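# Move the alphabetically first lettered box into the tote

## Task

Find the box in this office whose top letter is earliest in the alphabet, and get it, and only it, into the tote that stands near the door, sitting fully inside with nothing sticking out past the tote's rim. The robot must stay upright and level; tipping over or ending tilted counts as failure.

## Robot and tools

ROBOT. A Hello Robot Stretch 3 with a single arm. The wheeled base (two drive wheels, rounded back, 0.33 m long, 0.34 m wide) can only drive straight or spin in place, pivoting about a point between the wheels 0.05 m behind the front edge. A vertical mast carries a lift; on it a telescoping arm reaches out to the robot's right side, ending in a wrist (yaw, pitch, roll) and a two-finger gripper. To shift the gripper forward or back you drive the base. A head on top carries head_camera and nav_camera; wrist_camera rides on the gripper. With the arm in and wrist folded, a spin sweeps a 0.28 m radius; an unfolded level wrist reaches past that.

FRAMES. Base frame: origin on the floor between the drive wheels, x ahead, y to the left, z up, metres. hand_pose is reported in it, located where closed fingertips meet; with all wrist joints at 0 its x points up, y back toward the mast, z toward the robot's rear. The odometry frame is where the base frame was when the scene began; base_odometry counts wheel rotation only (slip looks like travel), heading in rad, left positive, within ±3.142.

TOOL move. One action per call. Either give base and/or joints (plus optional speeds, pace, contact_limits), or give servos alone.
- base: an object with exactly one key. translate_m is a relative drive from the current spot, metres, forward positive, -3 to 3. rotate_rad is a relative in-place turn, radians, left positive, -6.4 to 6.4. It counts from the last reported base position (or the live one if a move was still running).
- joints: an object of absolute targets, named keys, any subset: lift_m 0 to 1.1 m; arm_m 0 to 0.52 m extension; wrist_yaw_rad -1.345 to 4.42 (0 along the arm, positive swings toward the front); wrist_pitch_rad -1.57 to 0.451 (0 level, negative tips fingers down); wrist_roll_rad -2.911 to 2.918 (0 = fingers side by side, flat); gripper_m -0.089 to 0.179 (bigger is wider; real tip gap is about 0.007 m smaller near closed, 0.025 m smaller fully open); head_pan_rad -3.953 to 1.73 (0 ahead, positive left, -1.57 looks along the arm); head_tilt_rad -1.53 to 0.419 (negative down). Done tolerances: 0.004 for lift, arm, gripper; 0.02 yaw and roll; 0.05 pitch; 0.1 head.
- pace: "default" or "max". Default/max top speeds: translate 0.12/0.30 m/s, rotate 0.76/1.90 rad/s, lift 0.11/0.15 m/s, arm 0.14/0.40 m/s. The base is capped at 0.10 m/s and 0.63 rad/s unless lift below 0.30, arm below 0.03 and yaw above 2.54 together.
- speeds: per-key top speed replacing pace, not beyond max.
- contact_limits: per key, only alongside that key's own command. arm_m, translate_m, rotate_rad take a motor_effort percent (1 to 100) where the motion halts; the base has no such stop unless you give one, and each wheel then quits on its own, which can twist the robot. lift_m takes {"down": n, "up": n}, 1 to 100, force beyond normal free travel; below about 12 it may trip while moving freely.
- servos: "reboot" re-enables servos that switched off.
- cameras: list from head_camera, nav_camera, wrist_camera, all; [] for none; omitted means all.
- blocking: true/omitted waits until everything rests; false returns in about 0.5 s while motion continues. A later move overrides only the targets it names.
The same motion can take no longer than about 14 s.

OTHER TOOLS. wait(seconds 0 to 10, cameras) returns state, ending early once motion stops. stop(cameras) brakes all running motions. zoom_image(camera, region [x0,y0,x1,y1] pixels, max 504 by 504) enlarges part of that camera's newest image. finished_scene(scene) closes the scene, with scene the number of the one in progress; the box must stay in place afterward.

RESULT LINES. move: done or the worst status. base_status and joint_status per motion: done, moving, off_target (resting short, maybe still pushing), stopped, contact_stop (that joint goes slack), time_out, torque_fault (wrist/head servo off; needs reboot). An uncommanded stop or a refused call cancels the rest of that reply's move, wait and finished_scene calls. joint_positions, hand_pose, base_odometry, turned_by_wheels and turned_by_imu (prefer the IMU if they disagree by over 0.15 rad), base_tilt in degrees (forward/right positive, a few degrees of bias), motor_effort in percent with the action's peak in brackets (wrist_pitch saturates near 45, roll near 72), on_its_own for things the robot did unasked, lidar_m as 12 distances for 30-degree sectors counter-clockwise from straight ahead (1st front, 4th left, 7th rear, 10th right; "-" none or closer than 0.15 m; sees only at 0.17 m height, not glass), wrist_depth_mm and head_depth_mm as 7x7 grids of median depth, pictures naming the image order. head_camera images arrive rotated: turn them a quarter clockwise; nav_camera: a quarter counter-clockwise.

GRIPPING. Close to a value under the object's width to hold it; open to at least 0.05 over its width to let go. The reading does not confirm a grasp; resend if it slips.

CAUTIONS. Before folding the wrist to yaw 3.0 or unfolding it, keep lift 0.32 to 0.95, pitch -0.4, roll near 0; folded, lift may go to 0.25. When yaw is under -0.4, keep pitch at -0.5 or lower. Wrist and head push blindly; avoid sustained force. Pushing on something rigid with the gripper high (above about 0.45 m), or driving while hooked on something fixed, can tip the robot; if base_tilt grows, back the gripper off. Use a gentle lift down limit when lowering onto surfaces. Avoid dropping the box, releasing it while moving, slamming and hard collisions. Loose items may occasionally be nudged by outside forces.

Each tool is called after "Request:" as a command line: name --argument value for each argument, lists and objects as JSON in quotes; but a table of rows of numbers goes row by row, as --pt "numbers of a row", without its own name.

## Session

Request:
move --joints '{"head_pan_rad": 1.2, "head_tilt_rad": -0.35, "lift_m": 0.28}' --pace "max" --cameras '["nav_camera", "head_camera"]'

Request:
move --joints '{"head_pan_rad": 0.0, "head_tilt_rad": -0.35}' --pace "max" --cameras '["nav_camera", "head_camera"]'

Request:
move --joints '{"head_pan_rad": -1.2, "head_tilt_rad": -0.35}' --pace "max" --cameras '["nav_camera", "head_camera"]'

Request:
move --joints '{"head_pan_rad": -2.4, "head_tilt_rad": -0.35}' --pace "max" --cameras '["nav_camera", "head_camera"]'

Request:
move --joints '{"head_pan_rad": -3.6, "head_tilt_rad": -0.35}' --pace "max" --cameras '["nav_camera", "head_camera"]'

Scene clock: 1.17 s.
move: done
base_odometry: x=+0.000 y=+0.000 heading=+0.000
turned_by_wheels: +0.000
turned_by_imu: +0.000
base_tilt: forward=+0.9 right=+0.0
lidar_m: 0.73 0.74 0.91 1.57 1.58 1.09 1.00 1.01 1.26 1.55 1.23 0.80
head_depth_mm: 1725 1855 2016 2170 2292 1898 1465 / 1645 1755 1869 2036 2218 1877 1525 / 1577 1664 1791 1926 2093 1875 1499 / 1498 1598 1725 1833 1967 1871 1513 / 1437 1539 1636 1755 1864 1863 1492 / 1397 1460 1563 1671 1797 1817 1493 / 1345 1406 1479 1587 1670 1758 1486
base_status: not commanded
joint_positions: lift_m=+0.280 arm_m=+0.002 wrist_yaw_rad=+3.032 wrist_pitch_rad=-0.536 wrist_roll_rad=+0.000 gripper_m=+0.037 head_pan_rad=+1.226 head_tilt_rad=-0.349
joint_status: all done
measured_speeds: all 0
motor_effort: left_wheel=-0.6(0.8) right_wheel=+2.1(2.6) lift_m=+19.5(25.1) arm_m=-11.2(11.2) wrist_yaw_rad=+1.1(1.4) wrist_pitch_rad=+2.5(2.8) wrist_roll_rad=+0.8(1.1) gripper_m=+0.8(0.9) head_pan_rad=-2.4(3.9) head_tilt_rad=-2.1(3.9)
hand_pose: x=+0.0014 y=+0.0601 z=+0.2672 quat_wxyz=(+0.224, +0.691, +0.150, +0.671) (m; base frame)
wrist_depth_mm: - 141 - - - - 726 / 916 155 911 - - - - / 775 176 203 780 777 780 740 / 631 598 202 638 628 642 632 / 532 526 221 528 525 534 530 / 456 278 127 261 447 462 456 / 243 249 238 244 382 400 404
pictures: head_camera (sideways), nav_camera (sideways)
Images, in order (width x height): head_camera 896x504, nav_camera 672x504.

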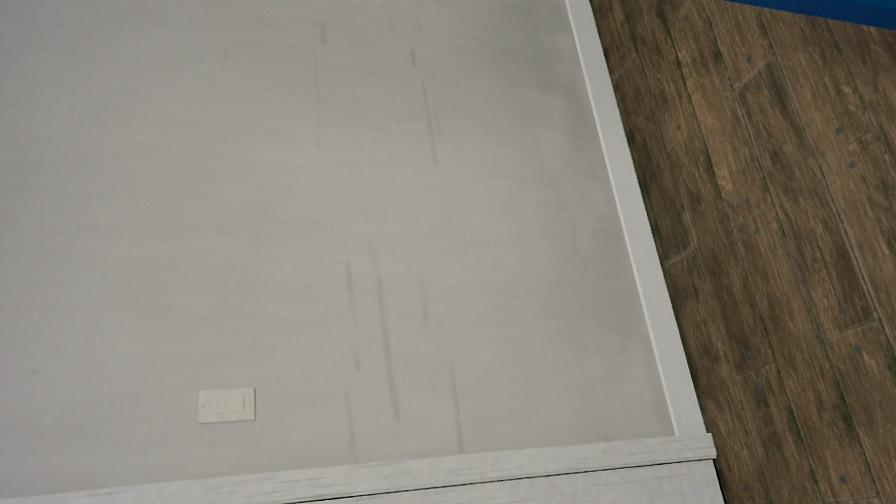

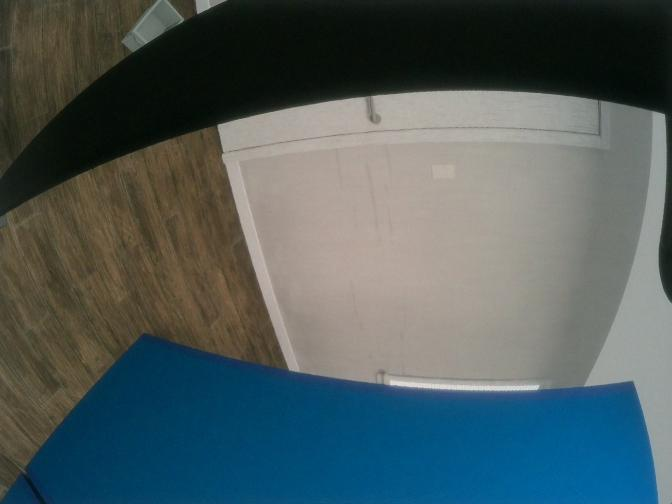

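Scene clock: 2.13 s.
move: done
base_odometry: x=+0.000 y=+0.000 heading=+0.000
turned_by_wheels: +0.000
turned_by_imu: +0.000
base_tilt: forward=+1.0 right=+0.0
lidar_m: 0.73 0.73 0.91 1.57 1.59 1.09 1.00 1.01 1.25 1.55 1.23 0.80
head_depth_mm: 622 667 717 758 810 881 964 / 615 653 696 748 808 882 959 / 607 645 689 736 792 858 935 / 601 641 680 728 786 849 924 / 596 633 675 722 776 842 909 / 593 627 668 712 769 825 900 / 588 622 664 706 759 819 887
base_status: not commanded
joint_positions: lift_m=+0.280 arm_m=+0.002 wrist_yaw_rad=+3.032 wrist_pitch_rad=-0.536 wrist_roll_rad=+0.000 gripper_m=+0.037 head_pan_rad=-0.015 head_tilt_rad=-0.350
joint_status: all done
measured_speeds: all 0
motor_effort: left_wheel=-0.5(0.7) right_wheel=+2.3(3.0) lift_m=+19.7(19.8) arm_m=-14.0(14.0) wrist_yaw_rad=+0.6(1.3) wrist_pitch_rad=+2.5(2.8) wrist_roll_rad=+0.9(1.0) gripper_m=-0.1(1.2) head_pan_rad=-1.1(5.7) head_tilt_rad=-1.1(4.0)
hand_pose: x=+0.0014 y=+0.0601 z=+0.2672 quat_wxyz=(+0.224, +0.691, +0.150, +0.671) (m; base frame)
wrist_depth_mm: - 140 - - - - 731 / 915 156 919 - - - - / 775 176 201 790 797 788 731 / 633 611 201 632 634 638 631 / 535 530 220 527 523 530 529 / 459 277 128 263 444 451 454 / 242 250 238 243 381 401 402
pictures: head_camera (sideways), nav_camera (sideways)
Images, in order (width x height): head_camera 896x504, nav_camera 672x504.

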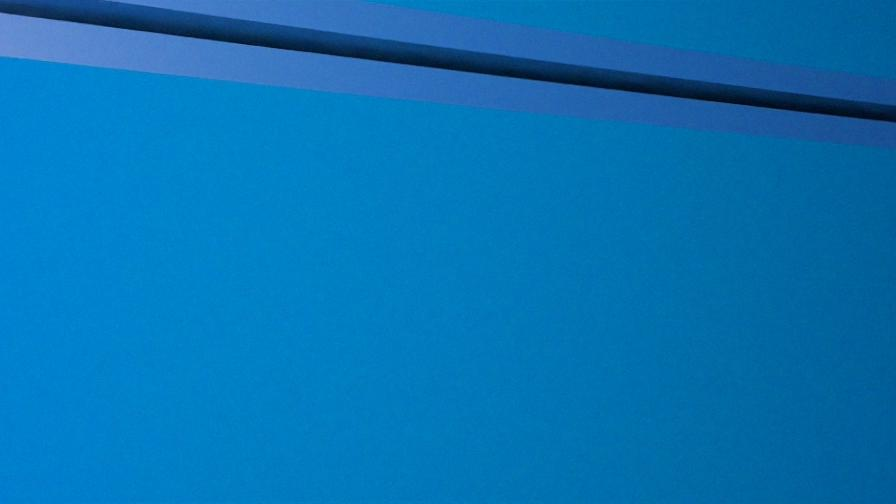

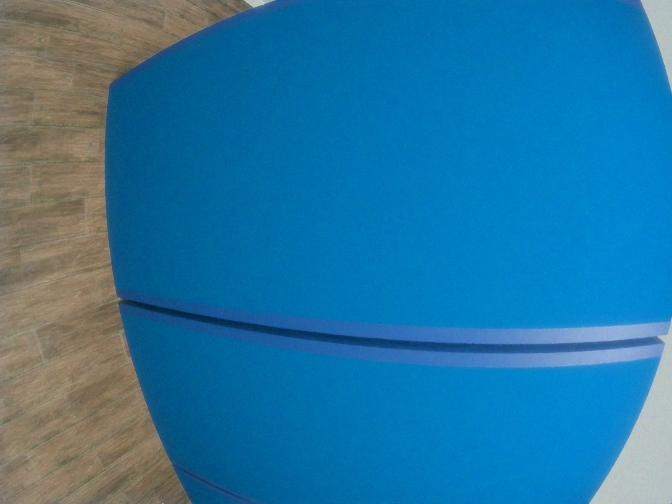

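Scene clock: 3.10 s.
move: done
base_odometry: x=+0.000 y=+0.000 heading=+0.000
turned_by_wheels: +0.000
turned_by_imu: +0.000
base_tilt: forward=+1.2 right=-0.2
lidar_m: 0.73 0.74 0.91 1.57 1.59 1.09 1.00 1.01 1.25 1.55 1.23 0.80
head_depth_mm: 1805 1901 1982 1642 2282 1863 1508 / 1841 1957 2056 1768 2191 1878 1508 / 1895 2003 2092 1780 2246 1892 1501 / 1970 2069 2162 1897 2191 1857 1513 / 1849 1952 1985 2098 2263 1807 1498 / 1486 1537 1598 1659 1754 1748 1488 / 1225 1264 1311 1361 1406 1462 1456
base_status: not commanded
joint_positions: lift_m=+0.280 arm_m=+0.002 wrist_yaw_rad=+3.032 wrist_pitch_rad=-0.536 wrist_roll_rad=+0.000 gripper_m=+0.037 head_pan_rad=-1.236 head_tilt_rad=-0.350
joint_status: all done
measured_speeds: all 0
motor_effort: left_wheel=-0.6(0.8) right_wheel=+2.4(2.6) lift_m=+19.5(20.1) arm_m=-17.3(17.3) wrist_yaw_rad=+0.8(1.1) wrist_pitch_rad=+2.8(3.0) wrist_roll_rad=+0.8(1.0) gripper_m=-1.3(1.3) head_pan_rad=+2.6(4.8) head_tilt_rad=-1.9(3.8)
hand_pose: x=+0.0014 y=+0.0601 z=+0.2672 quat_wxyz=(+0.224, +0.691, +0.150, +0.671) (m; base frame)
wrist_depth_mm: - 140 - - - - 732 / 912 155 909 - - - - / 798 177 203 787 794 793 736 / 627 615 202 636 631 628 628 / 533 530 221 529 532 528 532 / 454 282 128 263 446 456 459 / 243 250 238 244 382 398 399
pictures: head_camera (sideways), nav_camera (sideways)
Images, in order (width x height): head_camera 896x504, nav_camera 672x504.

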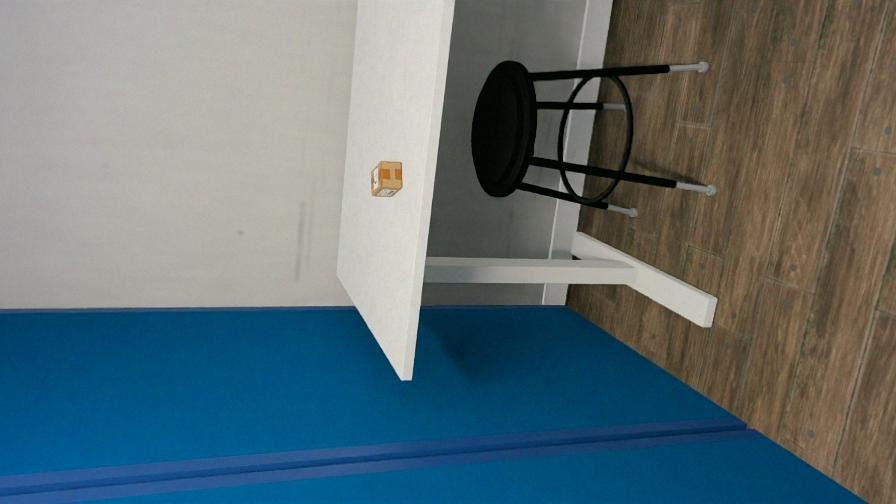

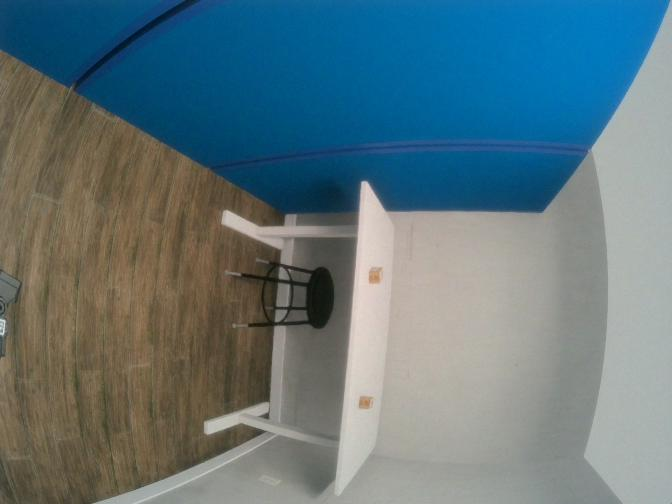

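Scene clock: 4.07 s.
move: done
base_odometry: x=+0.000 y=+0.000 heading=+0.000
turned_by_wheels: +0.000
turned_by_imu: +0.000
base_tilt: forward=+0.9 right=+0.0
lidar_m: 0.73 0.74 0.92 1.57 1.58 1.09 1.00 1.01 1.25 1.55 1.23 0.80
head_depth_mm: 880 925 966 1025 1077 1138 1213 / 933 980 1033 1087 1161 1235 1316 / 988 1042 1102 1174 1244 1335 1407 / 1056 1111 1179 1263 1348 1457 1495 / 1127 1197 1283 1373 1468 1601 1503 / 1211 1297 1386 1506 1621 1730 1497 / 1302 1402 1517 1649 1802 1848 1496
base_status: not commanded
joint_positions: lift_m=+0.280 arm_m=+0.002 wrist_yaw_rad=+3.032 wrist_pitch_rad=-0.536 wrist_roll_rad=+0.000 gripper_m=+0.037 head_pan_rad=-2.444 head_tilt_rad=-0.350
joint_status: all done
measured_speeds: all 0
motor_effort: left_wheel=-0.2(0.7) right_wheel=+1.7(2.6) lift_m=+19.5(19.8) arm_m=-19.5(19.8) wrist_yaw_rad=+0.5(1.4) wrist_pitch_rad=+2.5(2.8) wrist_roll_rad=+0.8(1.1) gripper_m=+0.3(1.5) head_pan_rad=+1.7(4.9) head_tilt_rad=-1.9(4.9)
hand_pose: x=+0.0014 y=+0.0601 z=+0.2672 quat_wxyz=(+0.224, +0.691, +0.150, +0.671) (m; base frame)
wrist_depth_mm: - 140 - - - - 723 / 913 155 912 - - - - / 775 177 202 791 791 781 744 / 625 614 202 630 632 633 644 / 537 541 220 530 538 524 522 / 459 277 128 263 443 452 452 / 243 250 237 244 379 402 399
pictures: head_camera (sideways), nav_camera (sideways)
Images, in order (width x height): head_camera 896x504, nav_camera 672x504.

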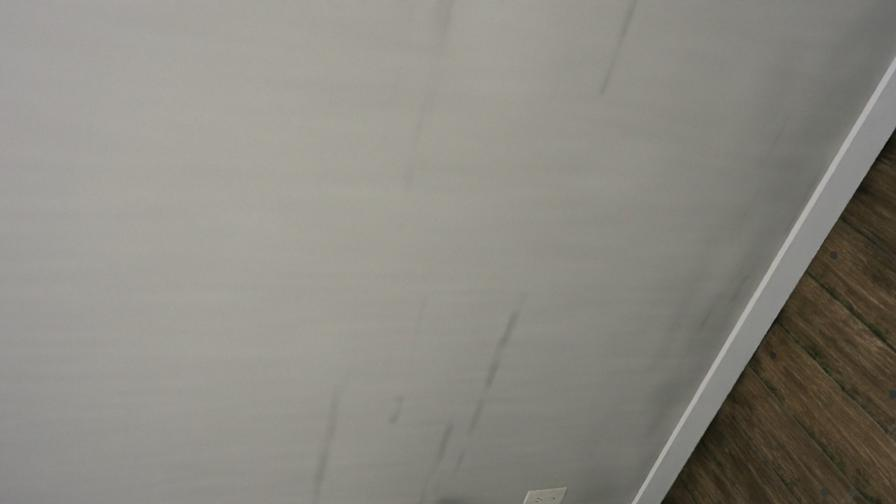

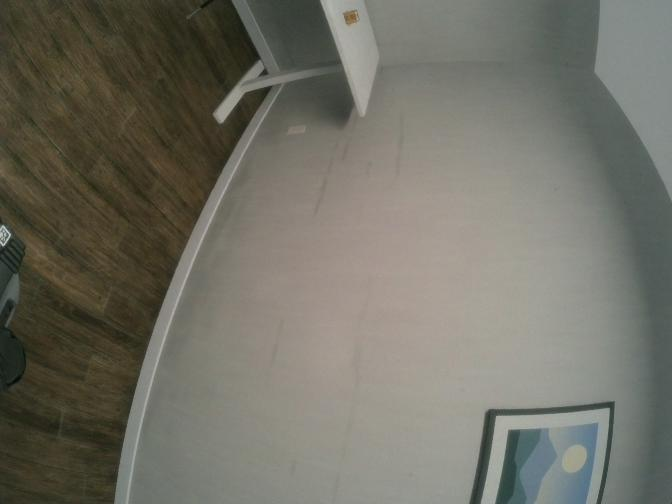

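Scene clock: 5.03 s.
move: done
base_odometry: x=+0.000 y=+0.000 heading=+0.000
turned_by_wheels: +0.000
turned_by_imu: +0.000
base_tilt: forward=+0.9 right=-0.2
lidar_m: 0.73 0.74 0.91 1.57 1.59 1.09 1.00 1.01 1.25 1.55 1.23 0.80
head_depth_mm: 1259 1359 1476 1613 1787 1858 1502 / 1180 1263 1358 1473 1608 1730 1496 / 1099 1172 1257 1353 1471 1610 1503 / 1036 1096 1177 1264 1361 1474 1484 / 975 1030 1101 1179 1259 1354 1422 / 921 969 1038 1107 1173 1253 1349 / 859 924 969 1027 1095 1171 1251
base_status: not commanded
joint_positions: lift_m=+0.280 arm_m=+0.002 wrist_yaw_rad=+3.032 wrist_pitch_rad=-0.536 wrist_roll_rad=+0.000 gripper_m=+0.037 head_pan_rad=-3.647 head_tilt_rad=-0.350
joint_status: all done
measured_speeds: all 0
motor_effort: left_wheel=-0.6(0.7) right_wheel=+2.3(2.6) lift_m=+19.6(19.8) arm_m=-22.2(22.3) wrist_yaw_rad=+0.8(1.1) wrist_pitch_rad=+2.3(2.8) wrist_roll_rad=+0.9(1.0) gripper_m=+0.5(1.1) head_pan_rad=+2.8(5.5) head_tilt_rad=-1.4(4.5)
hand_pose: x=+0.0014 y=+0.0601 z=+0.2672 quat_wxyz=(+0.224, +0.691, +0.150, +0.671) (m; base frame)
wrist_depth_mm: - 140 - - - - 727 / 909 155 924 - - - - / 784 177 202 774 782 793 736 / 625 609 201 634 634 635 633 / 539 535 220 527 530 531 530 / 458 278 127 262 444 452 454 / 244 249 237 244 381 398 399
pictures: head_camera (sideways), nav_camera (sideways)
Images, in order (width x height): head_camera 896x504, nav_camera 672x504.

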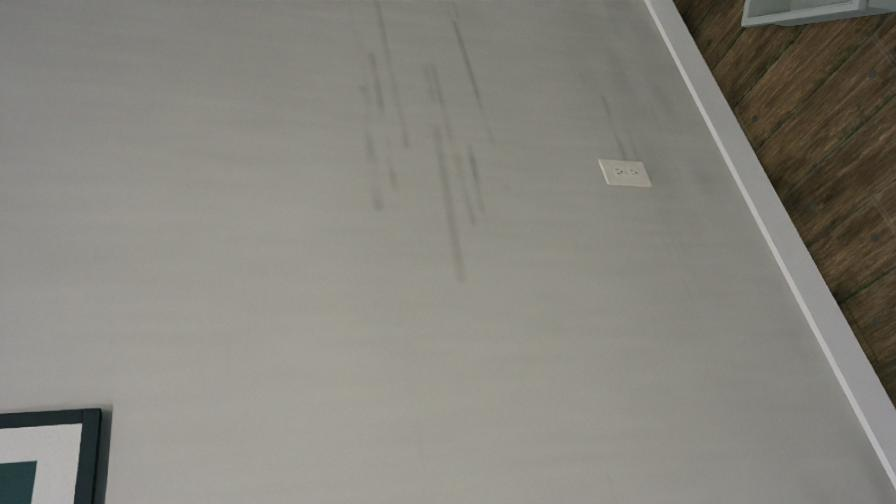

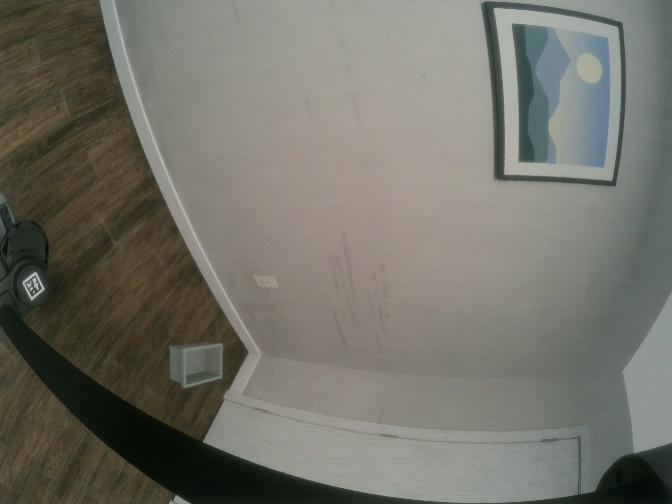

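Request:
move --base '{"rotate_rad": 1.36}' --joints '{"head_pan_rad": -2.43, "head_tilt_rad": -0.45}' --pace "max" --cameras '[]'

Request:
move --base '{"translate_m": -0.72}' --pace "max" --contact_limits '{"translate_m": 45}' --cameras '["head_camera"]'

Request:
zoom_image --camera "head_camera" --region '[250, 100, 550, 400]'

Request:
move --joints '{"head_pan_rad": -3.1, "head_tilt_rad": -0.45}' --pace "max" --cameras '["head_camera"]'

Request:
zoom_image --camera "head_camera" --region '[250, 100, 550, 400]'

Scene clock: 42.17 s.
move: done
base_odometry: x=+0.000 y=+0.000 heading=+1.360
turned_by_wheels: +1.360
turned_by_imu: +1.355
base_tilt: forward=+1.1 right=-0.2
lidar_m: 1.57 1.57 1.25 1.01 1.00 1.09 1.71 1.54 0.91 0.74 0.73 0.80
head_depth_mm: 1830 1954 1619 2053 2050 1687 1398 / 1907 2037 1758 2358 2058 1686 1380 / 1897 2052 1852 2418 2054 1687 1392 / 1542 1651 1753 1988 2045 1690 1382 / 1276 1367 1457 1580 1730 1665 1381 / 1090 1159 1223 1303 1387 1505 1371 / 957 1003 1057 1112 1181 1256 1312
base_status: done
joint_positions: lift_m=+0.280 arm_m=+0.002 wrist_yaw_rad=+3.032 wrist_pitch_rad=-0.536 wrist_roll_rad=+0.000 gripper_m=+0.037 head_pan_rad=-2.416 head_tilt_rad=-0.451
joint_status: all done
measured_speeds: translate_m=+0.000 rotate_rad=+0.000 lift_m=+0.000 arm_m=+0.000 wrist_yaw_rad=+0.000 wrist_pitch_rad=+0.000 wrist_roll_rad=+0.000 head_pan_rad=-0.024 head_tilt_rad=+0.000
motor_effort: left_wheel=-7.7(17.0) right_wheel=+9.7(16.7) lift_m=+20.3(20.6) arm_m=-21.6(22.6) wrist_yaw_rad=+1.0(1.3) wrist_pitch_rad=+2.4(3.0) wrist_roll_rad=+0.8(1.1) gripper_m=-0.6(1.2) head_pan_rad=-3.4(6.2) head_tilt_rad=-1.6(5.1)
hand_pose: x=+0.0014 y=+0.0601 z=+0.2672 quat_wxyz=(+0.224, +0.691, +0.150, +0.671) (m; base frame)
wrist_depth_mm: - 140 154 - - - - / - 155 922 - - - - / 742 177 203 756 794 778 792 / 633 609 202 620 625 624 632 / 528 531 220 529 533 528 530 / 458 277 128 264 441 455 454 / 242 248 237 243 379 400 397
pictures: none
No camera images: "cameras" was empty.

Scene clock: 45.90 s.
move: done
base_odometry: x=-0.151 y=-0.704 heading=+1.360
turned_by_wheels: +0.000
turned_by_imu: +0.001
base_tilt: forward=+1.1 right=+0.0
lidar_m: 2.25 1.85 0.93 0.75 0.74 0.81 1.13 1.00 0.97 1.00 0.99 1.09
head_depth_mm: 1249 1332 1405 1011 832 1697 1400 / 1302 1383 1462 1006 1271 1637 1387 / 1350 1458 1497 1004 1200 1676 1388 / 1399 1513 1566 992 1259 1637 1379 / 1469 1569 1558 988 1997 1674 1384 / 1483 1586 1586 1044 1798 1632 1371 / 1330 1381 1420 1164 1624 1612 1382
base_status: done
joint_positions: lift_m=+0.280 arm_m=+0.002 wrist_yaw_rad=+3.032 wrist_pitch_rad=-0.536 wrist_roll_rad=+0.000 gripper_m=+0.037 head_pan_rad=-2.430 head_tilt_rad=-0.451
joint_status: not commanded
measured_speeds: all 0
motor_effort: left_wheel=-4.0(17.4) right_wheel=-1.9(9.8) lift_m=+21.0(21.4) arm_m=-18.6(21.9) wrist_yaw_rad=+0.9(1.2) wrist_pitch_rad=+2.5(2.9) wrist_roll_rad=+0.8(1.1) gripper_m=+0.0(1.5) head_pan_rad=-2.8(4.7) head_tilt_rad=+1.2(2.1)
contact_limits: translate_m 45 (maximum 100)
hand_pose: x=+0.0014 y=+0.0601 z=+0.2672 quat_wxyz=(+0.224, +0.691, +0.150, +0.671) (m; base frame)
wrist_depth_mm: - 141 152 - - - - / - 154 162 - - - - / - 173 180 782 781 789 787 / 624 606 202 640 642 634 628 / 538 538 220 524 537 536 533 / 457 278 128 262 444 455 451 / 244 249 237 244 380 402 398
pictures: head_camera (sideways)
Images, in order (width x height): head_camera 896x504.

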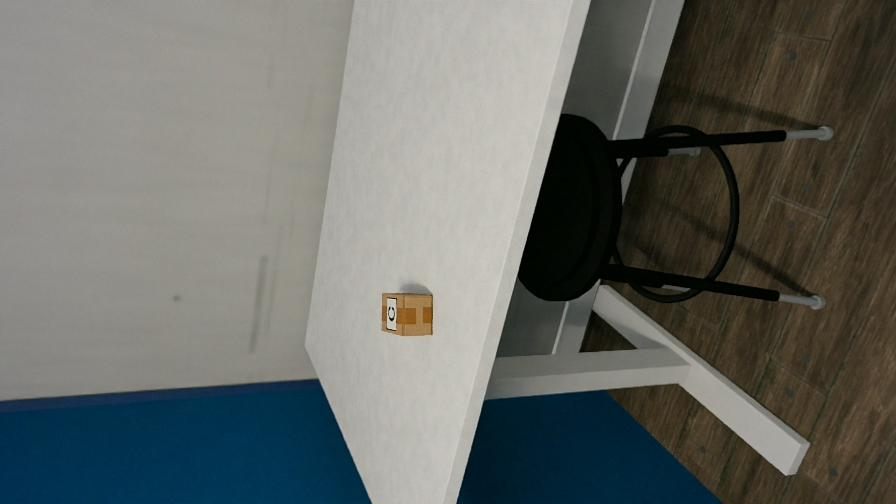

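Scaled by 1.680 from the camera's 896x504 image, which has a finer 1280x720 frame.

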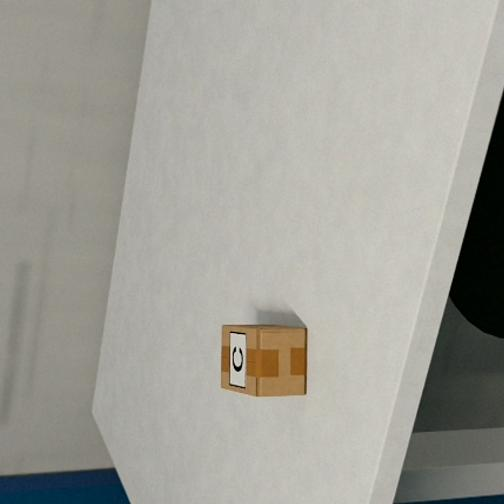

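Scene clock: 46.73 s.
move: done
base_odometry: x=-0.151 y=-0.704 heading=+1.360
turned_by_wheels: +0.000
turned_by_imu: +0.000
base_tilt: forward=+1.0 right=-0.3
lidar_m: 2.25 1.85 0.92 0.75 0.74 0.82 1.14 0.99 0.97 1.00 0.99 1.08
head_depth_mm: 1188 1227 1268 1009 1360 1414 1360 / 1385 1455 1501 1000 1657 1636 1394 / 1381 1488 1548 1007 1436 1549 1388 / 1339 1447 1520 992 1862 1672 1391 / 1304 1406 1486 946 1828 1674 1387 / 1278 1373 1447 991 1754 1672 1373 / 1246 1330 1402 985 1709 1665 1352
base_status: not commanded
joint_positions: lift_m=+0.280 arm_m=+0.002 wrist_yaw_rad=+3.032 wrist_pitch_rad=-0.536 wrist_roll_rad=+0.000 gripper_m=+0.037 head_pan_rad=-3.117 head_tilt_rad=-0.451
joint_status: all done
measured_speeds: all 0
motor_effort: left_wheel=-4.1(4.4) right_wheel=-2.1(2.3) lift_m=+21.5(21.7) arm_m=-18.4(19.3) wrist_yaw_rad=+0.8(1.2) wrist_pitch_rad=+2.5(3.0) wrist_roll_rad=+0.7(0.9) gripper_m=+0.6(1.4) head_pan_rad=-2.2(4.2) head_tilt_rad=+1.4(2.3)
contact_limits: translate_m 45 (maximum 100)
hand_pose: x=+0.0014 y=+0.0601 z=+0.2672 quat_wxyz=(+0.224, +0.691, +0.150, +0.671) (m; base frame)
wrist_depth_mm: - 141 151 - - - - / - 154 161 - - - - / - 173 181 767 780 784 771 / 626 603 201 633 628 646 636 / 530 526 220 528 526 530 526 / 456 276 128 261 443 462 450 / 245 249 237 242 385 402 398
pictures: head_camera (sideways)
Images, in order (width x height): head_camera 896x504.

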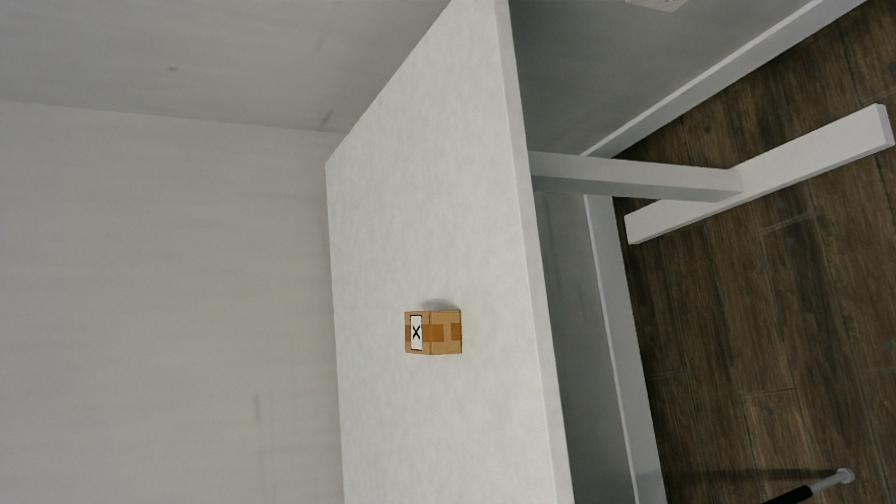

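Scaled by 1.680 from the camera's 896x504 image, which has a finer 1280x720 frame.

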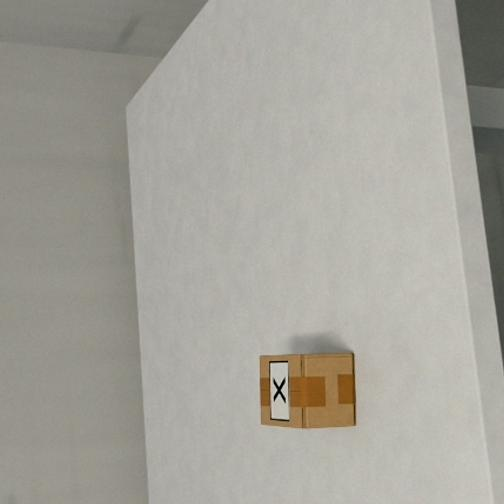

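Request:
move --base '{"translate_m": 1.88}' --joints '{"head_pan_rad": -1.3, "head_tilt_rad": -0.35}' --pace "max" --contact_limits '{"translate_m": 45}' --cameras '["nav_camera"]'

Request:
move --base '{"rotate_rad": -1.1}' --joints '{"head_pan_rad": -0.4, "head_tilt_rad": -0.35}' --pace "max" --cameras '[]'

Request:
move --base '{"translate_m": 0.4}' --pace "max" --contact_limits '{"translate_m": 45}' --cameras '["nav_camera", "head_camera"]'

Request:
move --joints '{"head_pan_rad": -1.1}' --pace "max" --cameras '["nav_camera", "head_camera"]'

Scene clock: 79.40 s.
move: done
base_odometry: x=+0.243 y=+1.134 heading=+1.360
turned_by_wheels: +0.000
turned_by_imu: -0.001
base_tilt: forward=+0.9 right=+0.0
lidar_m: 0.52 0.52 0.53 0.85 1.42 1.55 2.41 0.78 0.54 0.75 1.29 0.64
head_depth_mm: 2990 3148 3300 3498 2535 1905 1523 / 2941 3120 3290 3481 2535 1877 1513 / 2907 3127 3243 3506 2480 1844 1500 / 2867 3097 3226 3356 2491 1866 1494 / 2901 3091 3227 3424 2453 1868 1504 / 2845 2982 3070 2997 2467 1864 1496 / 1891 1894 1893 1934 1955 1800 1495
base_status: done
joint_positions: lift_m=+0.280 arm_m=+0.002 wrist_yaw_rad=+3.032 wrist_pitch_rad=-0.536 wrist_roll_rad=+0.000 gripper_m=+0.037 head_pan_rad=-1.300 head_tilt_rad=-0.349
joint_status: all done
measured_speeds: all 0
motor_effort: left_wheel=+5.7(13.6) right_wheel=+0.3(17.3) lift_m=+24.3(24.4) arm_m=-8.8(15.5) wrist_yaw_rad=+0.9(1.4) wrist_pitch_rad=+2.6(3.1) wrist_roll_rad=+0.8(1.1) gripper_m=-1.4(1.5) head_pan_rad=-3.0(4.6) head_tilt_rad=-0.6(5.9)
contact_limits: translate_m 45 (maximum 100)
hand_pose: x=+0.0014 y=+0.0601 z=+0.2672 quat_wxyz=(+0.224, +0.691, +0.150, +0.671) (m; base frame)
wrist_depth_mm: - 140 - - - - - / - 155 910 - - - - / 804 176 204 802 743 581 - / 636 602 202 634 636 588 491 / 527 535 221 526 532 530 493 / 458 277 128 263 443 451 455 / 243 250 237 243 379 396 396
pictures: nav_camera (sideways)
Images, in order (width x height): nav_camera 672x504.

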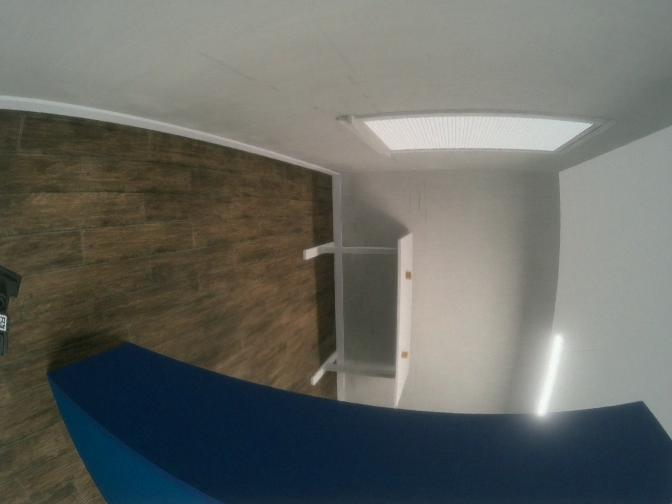

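Scene clock: 81.20 s.
move: done
base_odometry: x=+0.243 y=+1.134 heading=+0.260
turned_by_wheels: -1.100
turned_by_imu: -1.095
base_tilt: forward=+1.2 right=-0.2
lidar_m: 1.43 0.67 0.53 0.52 0.52 0.80 1.42 1.53 2.28 0.87 0.54 0.71
head_depth_mm: 3137 3322 3549 849 853 874 893 / 3095 3209 3420 3503 2492 1891 1476 / 3014 3233 3473 3649 2501 1881 1504 / 3022 3190 3392 3459 2481 1871 1505 / 2987 3075 3282 3409 2509 1848 1496 / 2850 3056 3191 3323 2441 1867 1493 / 2779 2995 3156 3303 2476 1849 1484
base_status: done
joint_positions: lift_m=+0.280 arm_m=+0.002 wrist_yaw_rad=+3.032 wrist_pitch_rad=-0.536 wrist_roll_rad=+0.000 gripper_m=+0.037 head_pan_rad=-0.387 head_tilt_rad=-0.349
joint_status: all done
measured_speeds: translate_m=+0.000 rotate_rad=+0.000 lift_m=+0.000 arm_m=+0.000 wrist_yaw_rad=+0.000 wrist_pitch_rad=+0.000 wrist_roll_rad=+0.000 head_pan_rad=-0.024 head_tilt_rad=+0.000
motor_effort: left_wheel=+8.7(18.5) right_wheel=-9.2(14.7) lift_m=+24.5(24.8) arm_m=-16.1(16.1) wrist_yaw_rad=+1.0(1.4) wrist_pitch_rad=+2.6(2.9) wrist_roll_rad=+1.0(1.0) gripper_m=+0.3(1.3) head_pan_rad=-2.8(5.8) head_tilt_rad=-1.5(3.7)
hand_pose: x=+0.0014 y=+0.0601 z=+0.2672 quat_wxyz=(+0.224, +0.691, +0.150, +0.671) (m; base frame)
wrist_depth_mm: - 141 152 - - - - / - 154 161 - - - - / - 169 175 - - - - / 631 583 200 631 634 626 632 / 527 530 219 530 526 533 533 / 454 277 128 263 439 455 460 / 243 251 236 242 381 401 399
pictures: none
No camera images: "cameras" was empty.

Scene clock: 83.83 s.
move: done
base_odometry: x=+0.630 y=+1.237 heading=+0.260
turned_by_wheels: +0.000
turned_by_imu: +0.000
base_tilt: forward=+1.0 right=-0.3
lidar_m: 1.31 0.61 0.48 0.48 0.51 0.74 1.81 1.95 0.49 0.49 0.52 2.93
head_depth_mm: 2787 2986 3082 3304 2479 1914 1513 / 2694 2962 3022 3320 2498 1879 1504 / 2707 2834 2933 3204 2465 1875 1501 / 2630 2813 2859 3127 2475 1868 1498 / 2574 2726 2823 3097 2444 1854 1497 / 2480 2677 2844 3004 2472 1863 1503 / 2478 2621 2774 2949 2439 1837 1493
base_status: done
joint_positions: lift_m=+0.280 arm_m=+0.002 wrist_yaw_rad=+3.032 wrist_pitch_rad=-0.536 wrist_roll_rad=+0.000 gripper_m=+0.037 head_pan_rad=-0.399 head_tilt_rad=-0.350
joint_status: not commanded
measured_speeds: all 0
motor_effort: left_wheel=+3.7(17.1) right_wheel=+4.7(12.1) lift_m=+25.2(25.5) arm_m=-21.9(22.4) wrist_yaw_rad=+1.2(1.4) wrist_pitch_rad=+2.6(2.9) wrist_roll_rad=+0.7(1.3) gripper_m=-0.9(1.4) head_pan_rad=-2.8(4.6) head_tilt_rad=-1.7(2.4)
contact_limits: translate_m 45 (maximum 100)
hand_pose: x=+0.0014 y=+0.0601 z=+0.2672 quat_wxyz=(+0.224, +0.691, +0.150, +0.671) (m; base frame)
wrist_depth_mm: - 141 152 - - - - / - 154 160 - - - - / - 170 175 - - - - / 602 593 196 605 609 606 610 / 523 530 221 540 533 534 531 / 454 277 128 264 448 449 458 / 243 251 236 243 378 402 397
pictures: head_camera (sideways), nav_camera (sideways)
Images, in order (width x height): head_camera 896x504, nav_camera 672x504.

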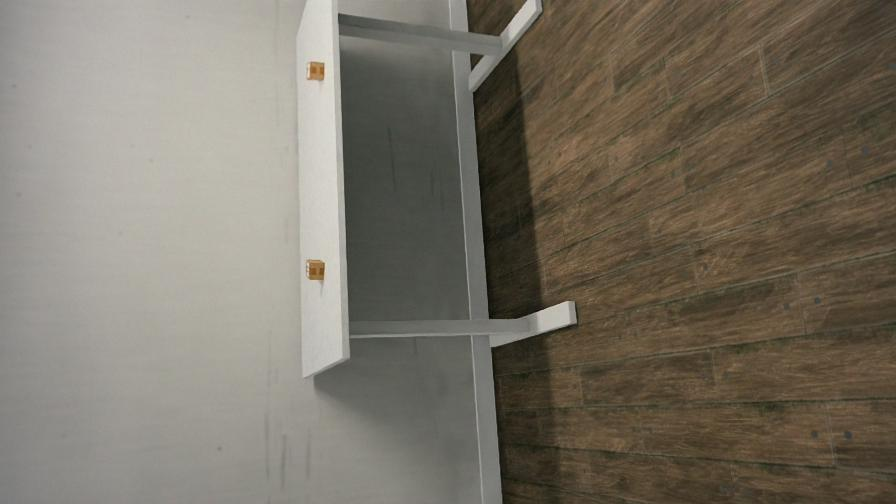

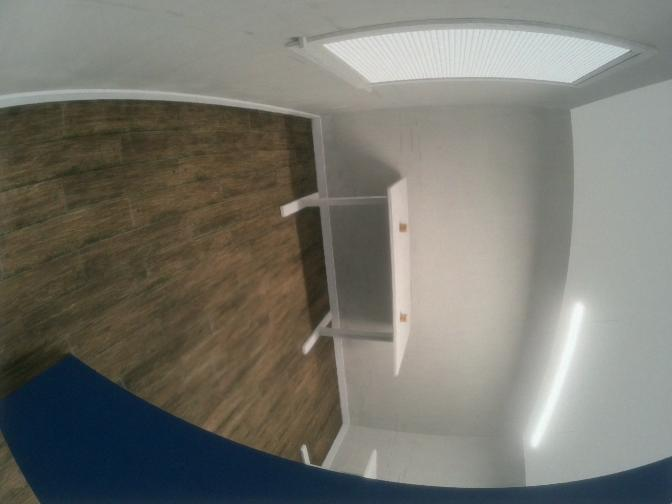

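Scene clock: 84.67 s.
move: done
base_odometry: x=+0.630 y=+1.237 heading=+0.260
turned_by_wheels: +0.000
turned_by_imu: +0.000
base_tilt: forward=+1.2 right=-0.2
lidar_m: 1.31 0.61 0.48 0.47 0.51 0.74 1.81 1.95 0.49 0.49 0.52 2.93
head_depth_mm: 406 426 447 472 498 528 561 / 430 452 477 503 534 571 608 / 456 482 512 541 578 618 663 / 487 516 549 585 627 675 728 / 3752 - - 3666 2469 1857 1485 / 3518 3706 3906 3730 2437 1840 1505 / 3203 3300 3483 3514 2423 1851 1483
base_status: not commanded
joint_positions: lift_m=+0.280 arm_m=+0.002 wrist_yaw_rad=+3.032 wrist_pitch_rad=-0.536 wrist_roll_rad=+0.000 gripper_m=+0.037 head_pan_rad=-1.118 head_tilt_rad=-0.350
joint_status: all done
measured_speeds: all 0
motor_effort: left_wheel=+3.8(4.0) right_wheel=+4.6(5.2) lift_m=+25.5(25.7) arm_m=-21.2(21.9) wrist_yaw_rad=+0.8(1.2) wrist_pitch_rad=+2.5(3.0) wrist_roll_rad=+0.9(1.0) gripper_m=+0.2(1.2) head_pan_rad=-2.1(5.1) head_tilt_rad=-1.5(2.5)
contact_limits: translate_m 45 (maximum 100)
hand_pose: x=+0.0014 y=+0.0601 z=+0.2672 quat_wxyz=(+0.224, +0.691, +0.150, +0.671) (m; base frame)
wrist_depth_mm: - 141 151 - - - - / - 154 160 - - - - / - 170 175 - - - - / 609 586 196 613 612 609 608 / 538 524 222 519 522 521 524 / 454 280 128 262 442 453 454 / 243 249 238 244 378 397 397
pictures: head_camera (sideways), nav_camera (sideways)
Images, in order (width x height): head_camera 896x504, nav_camera 672x504.

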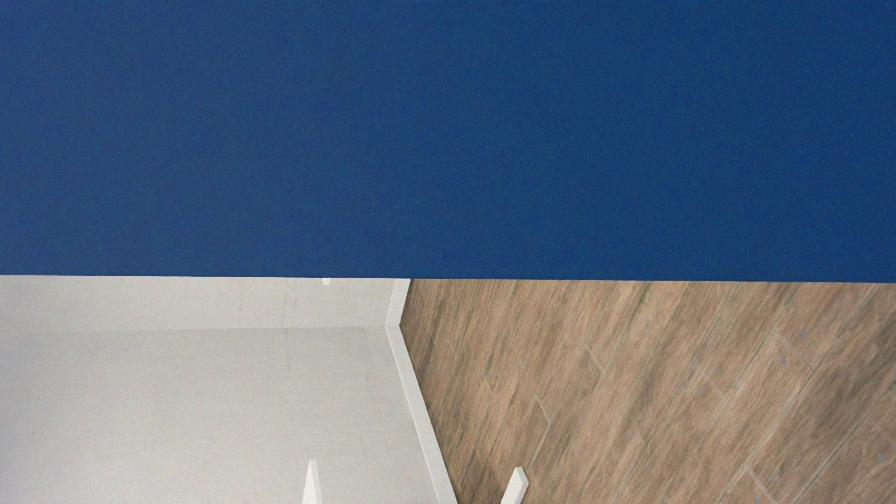

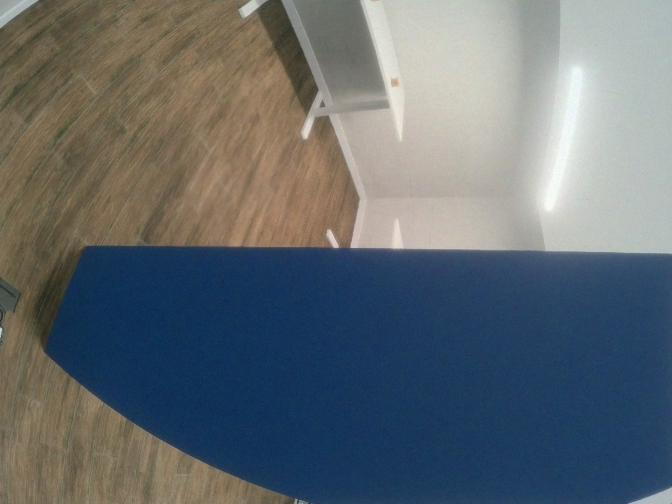

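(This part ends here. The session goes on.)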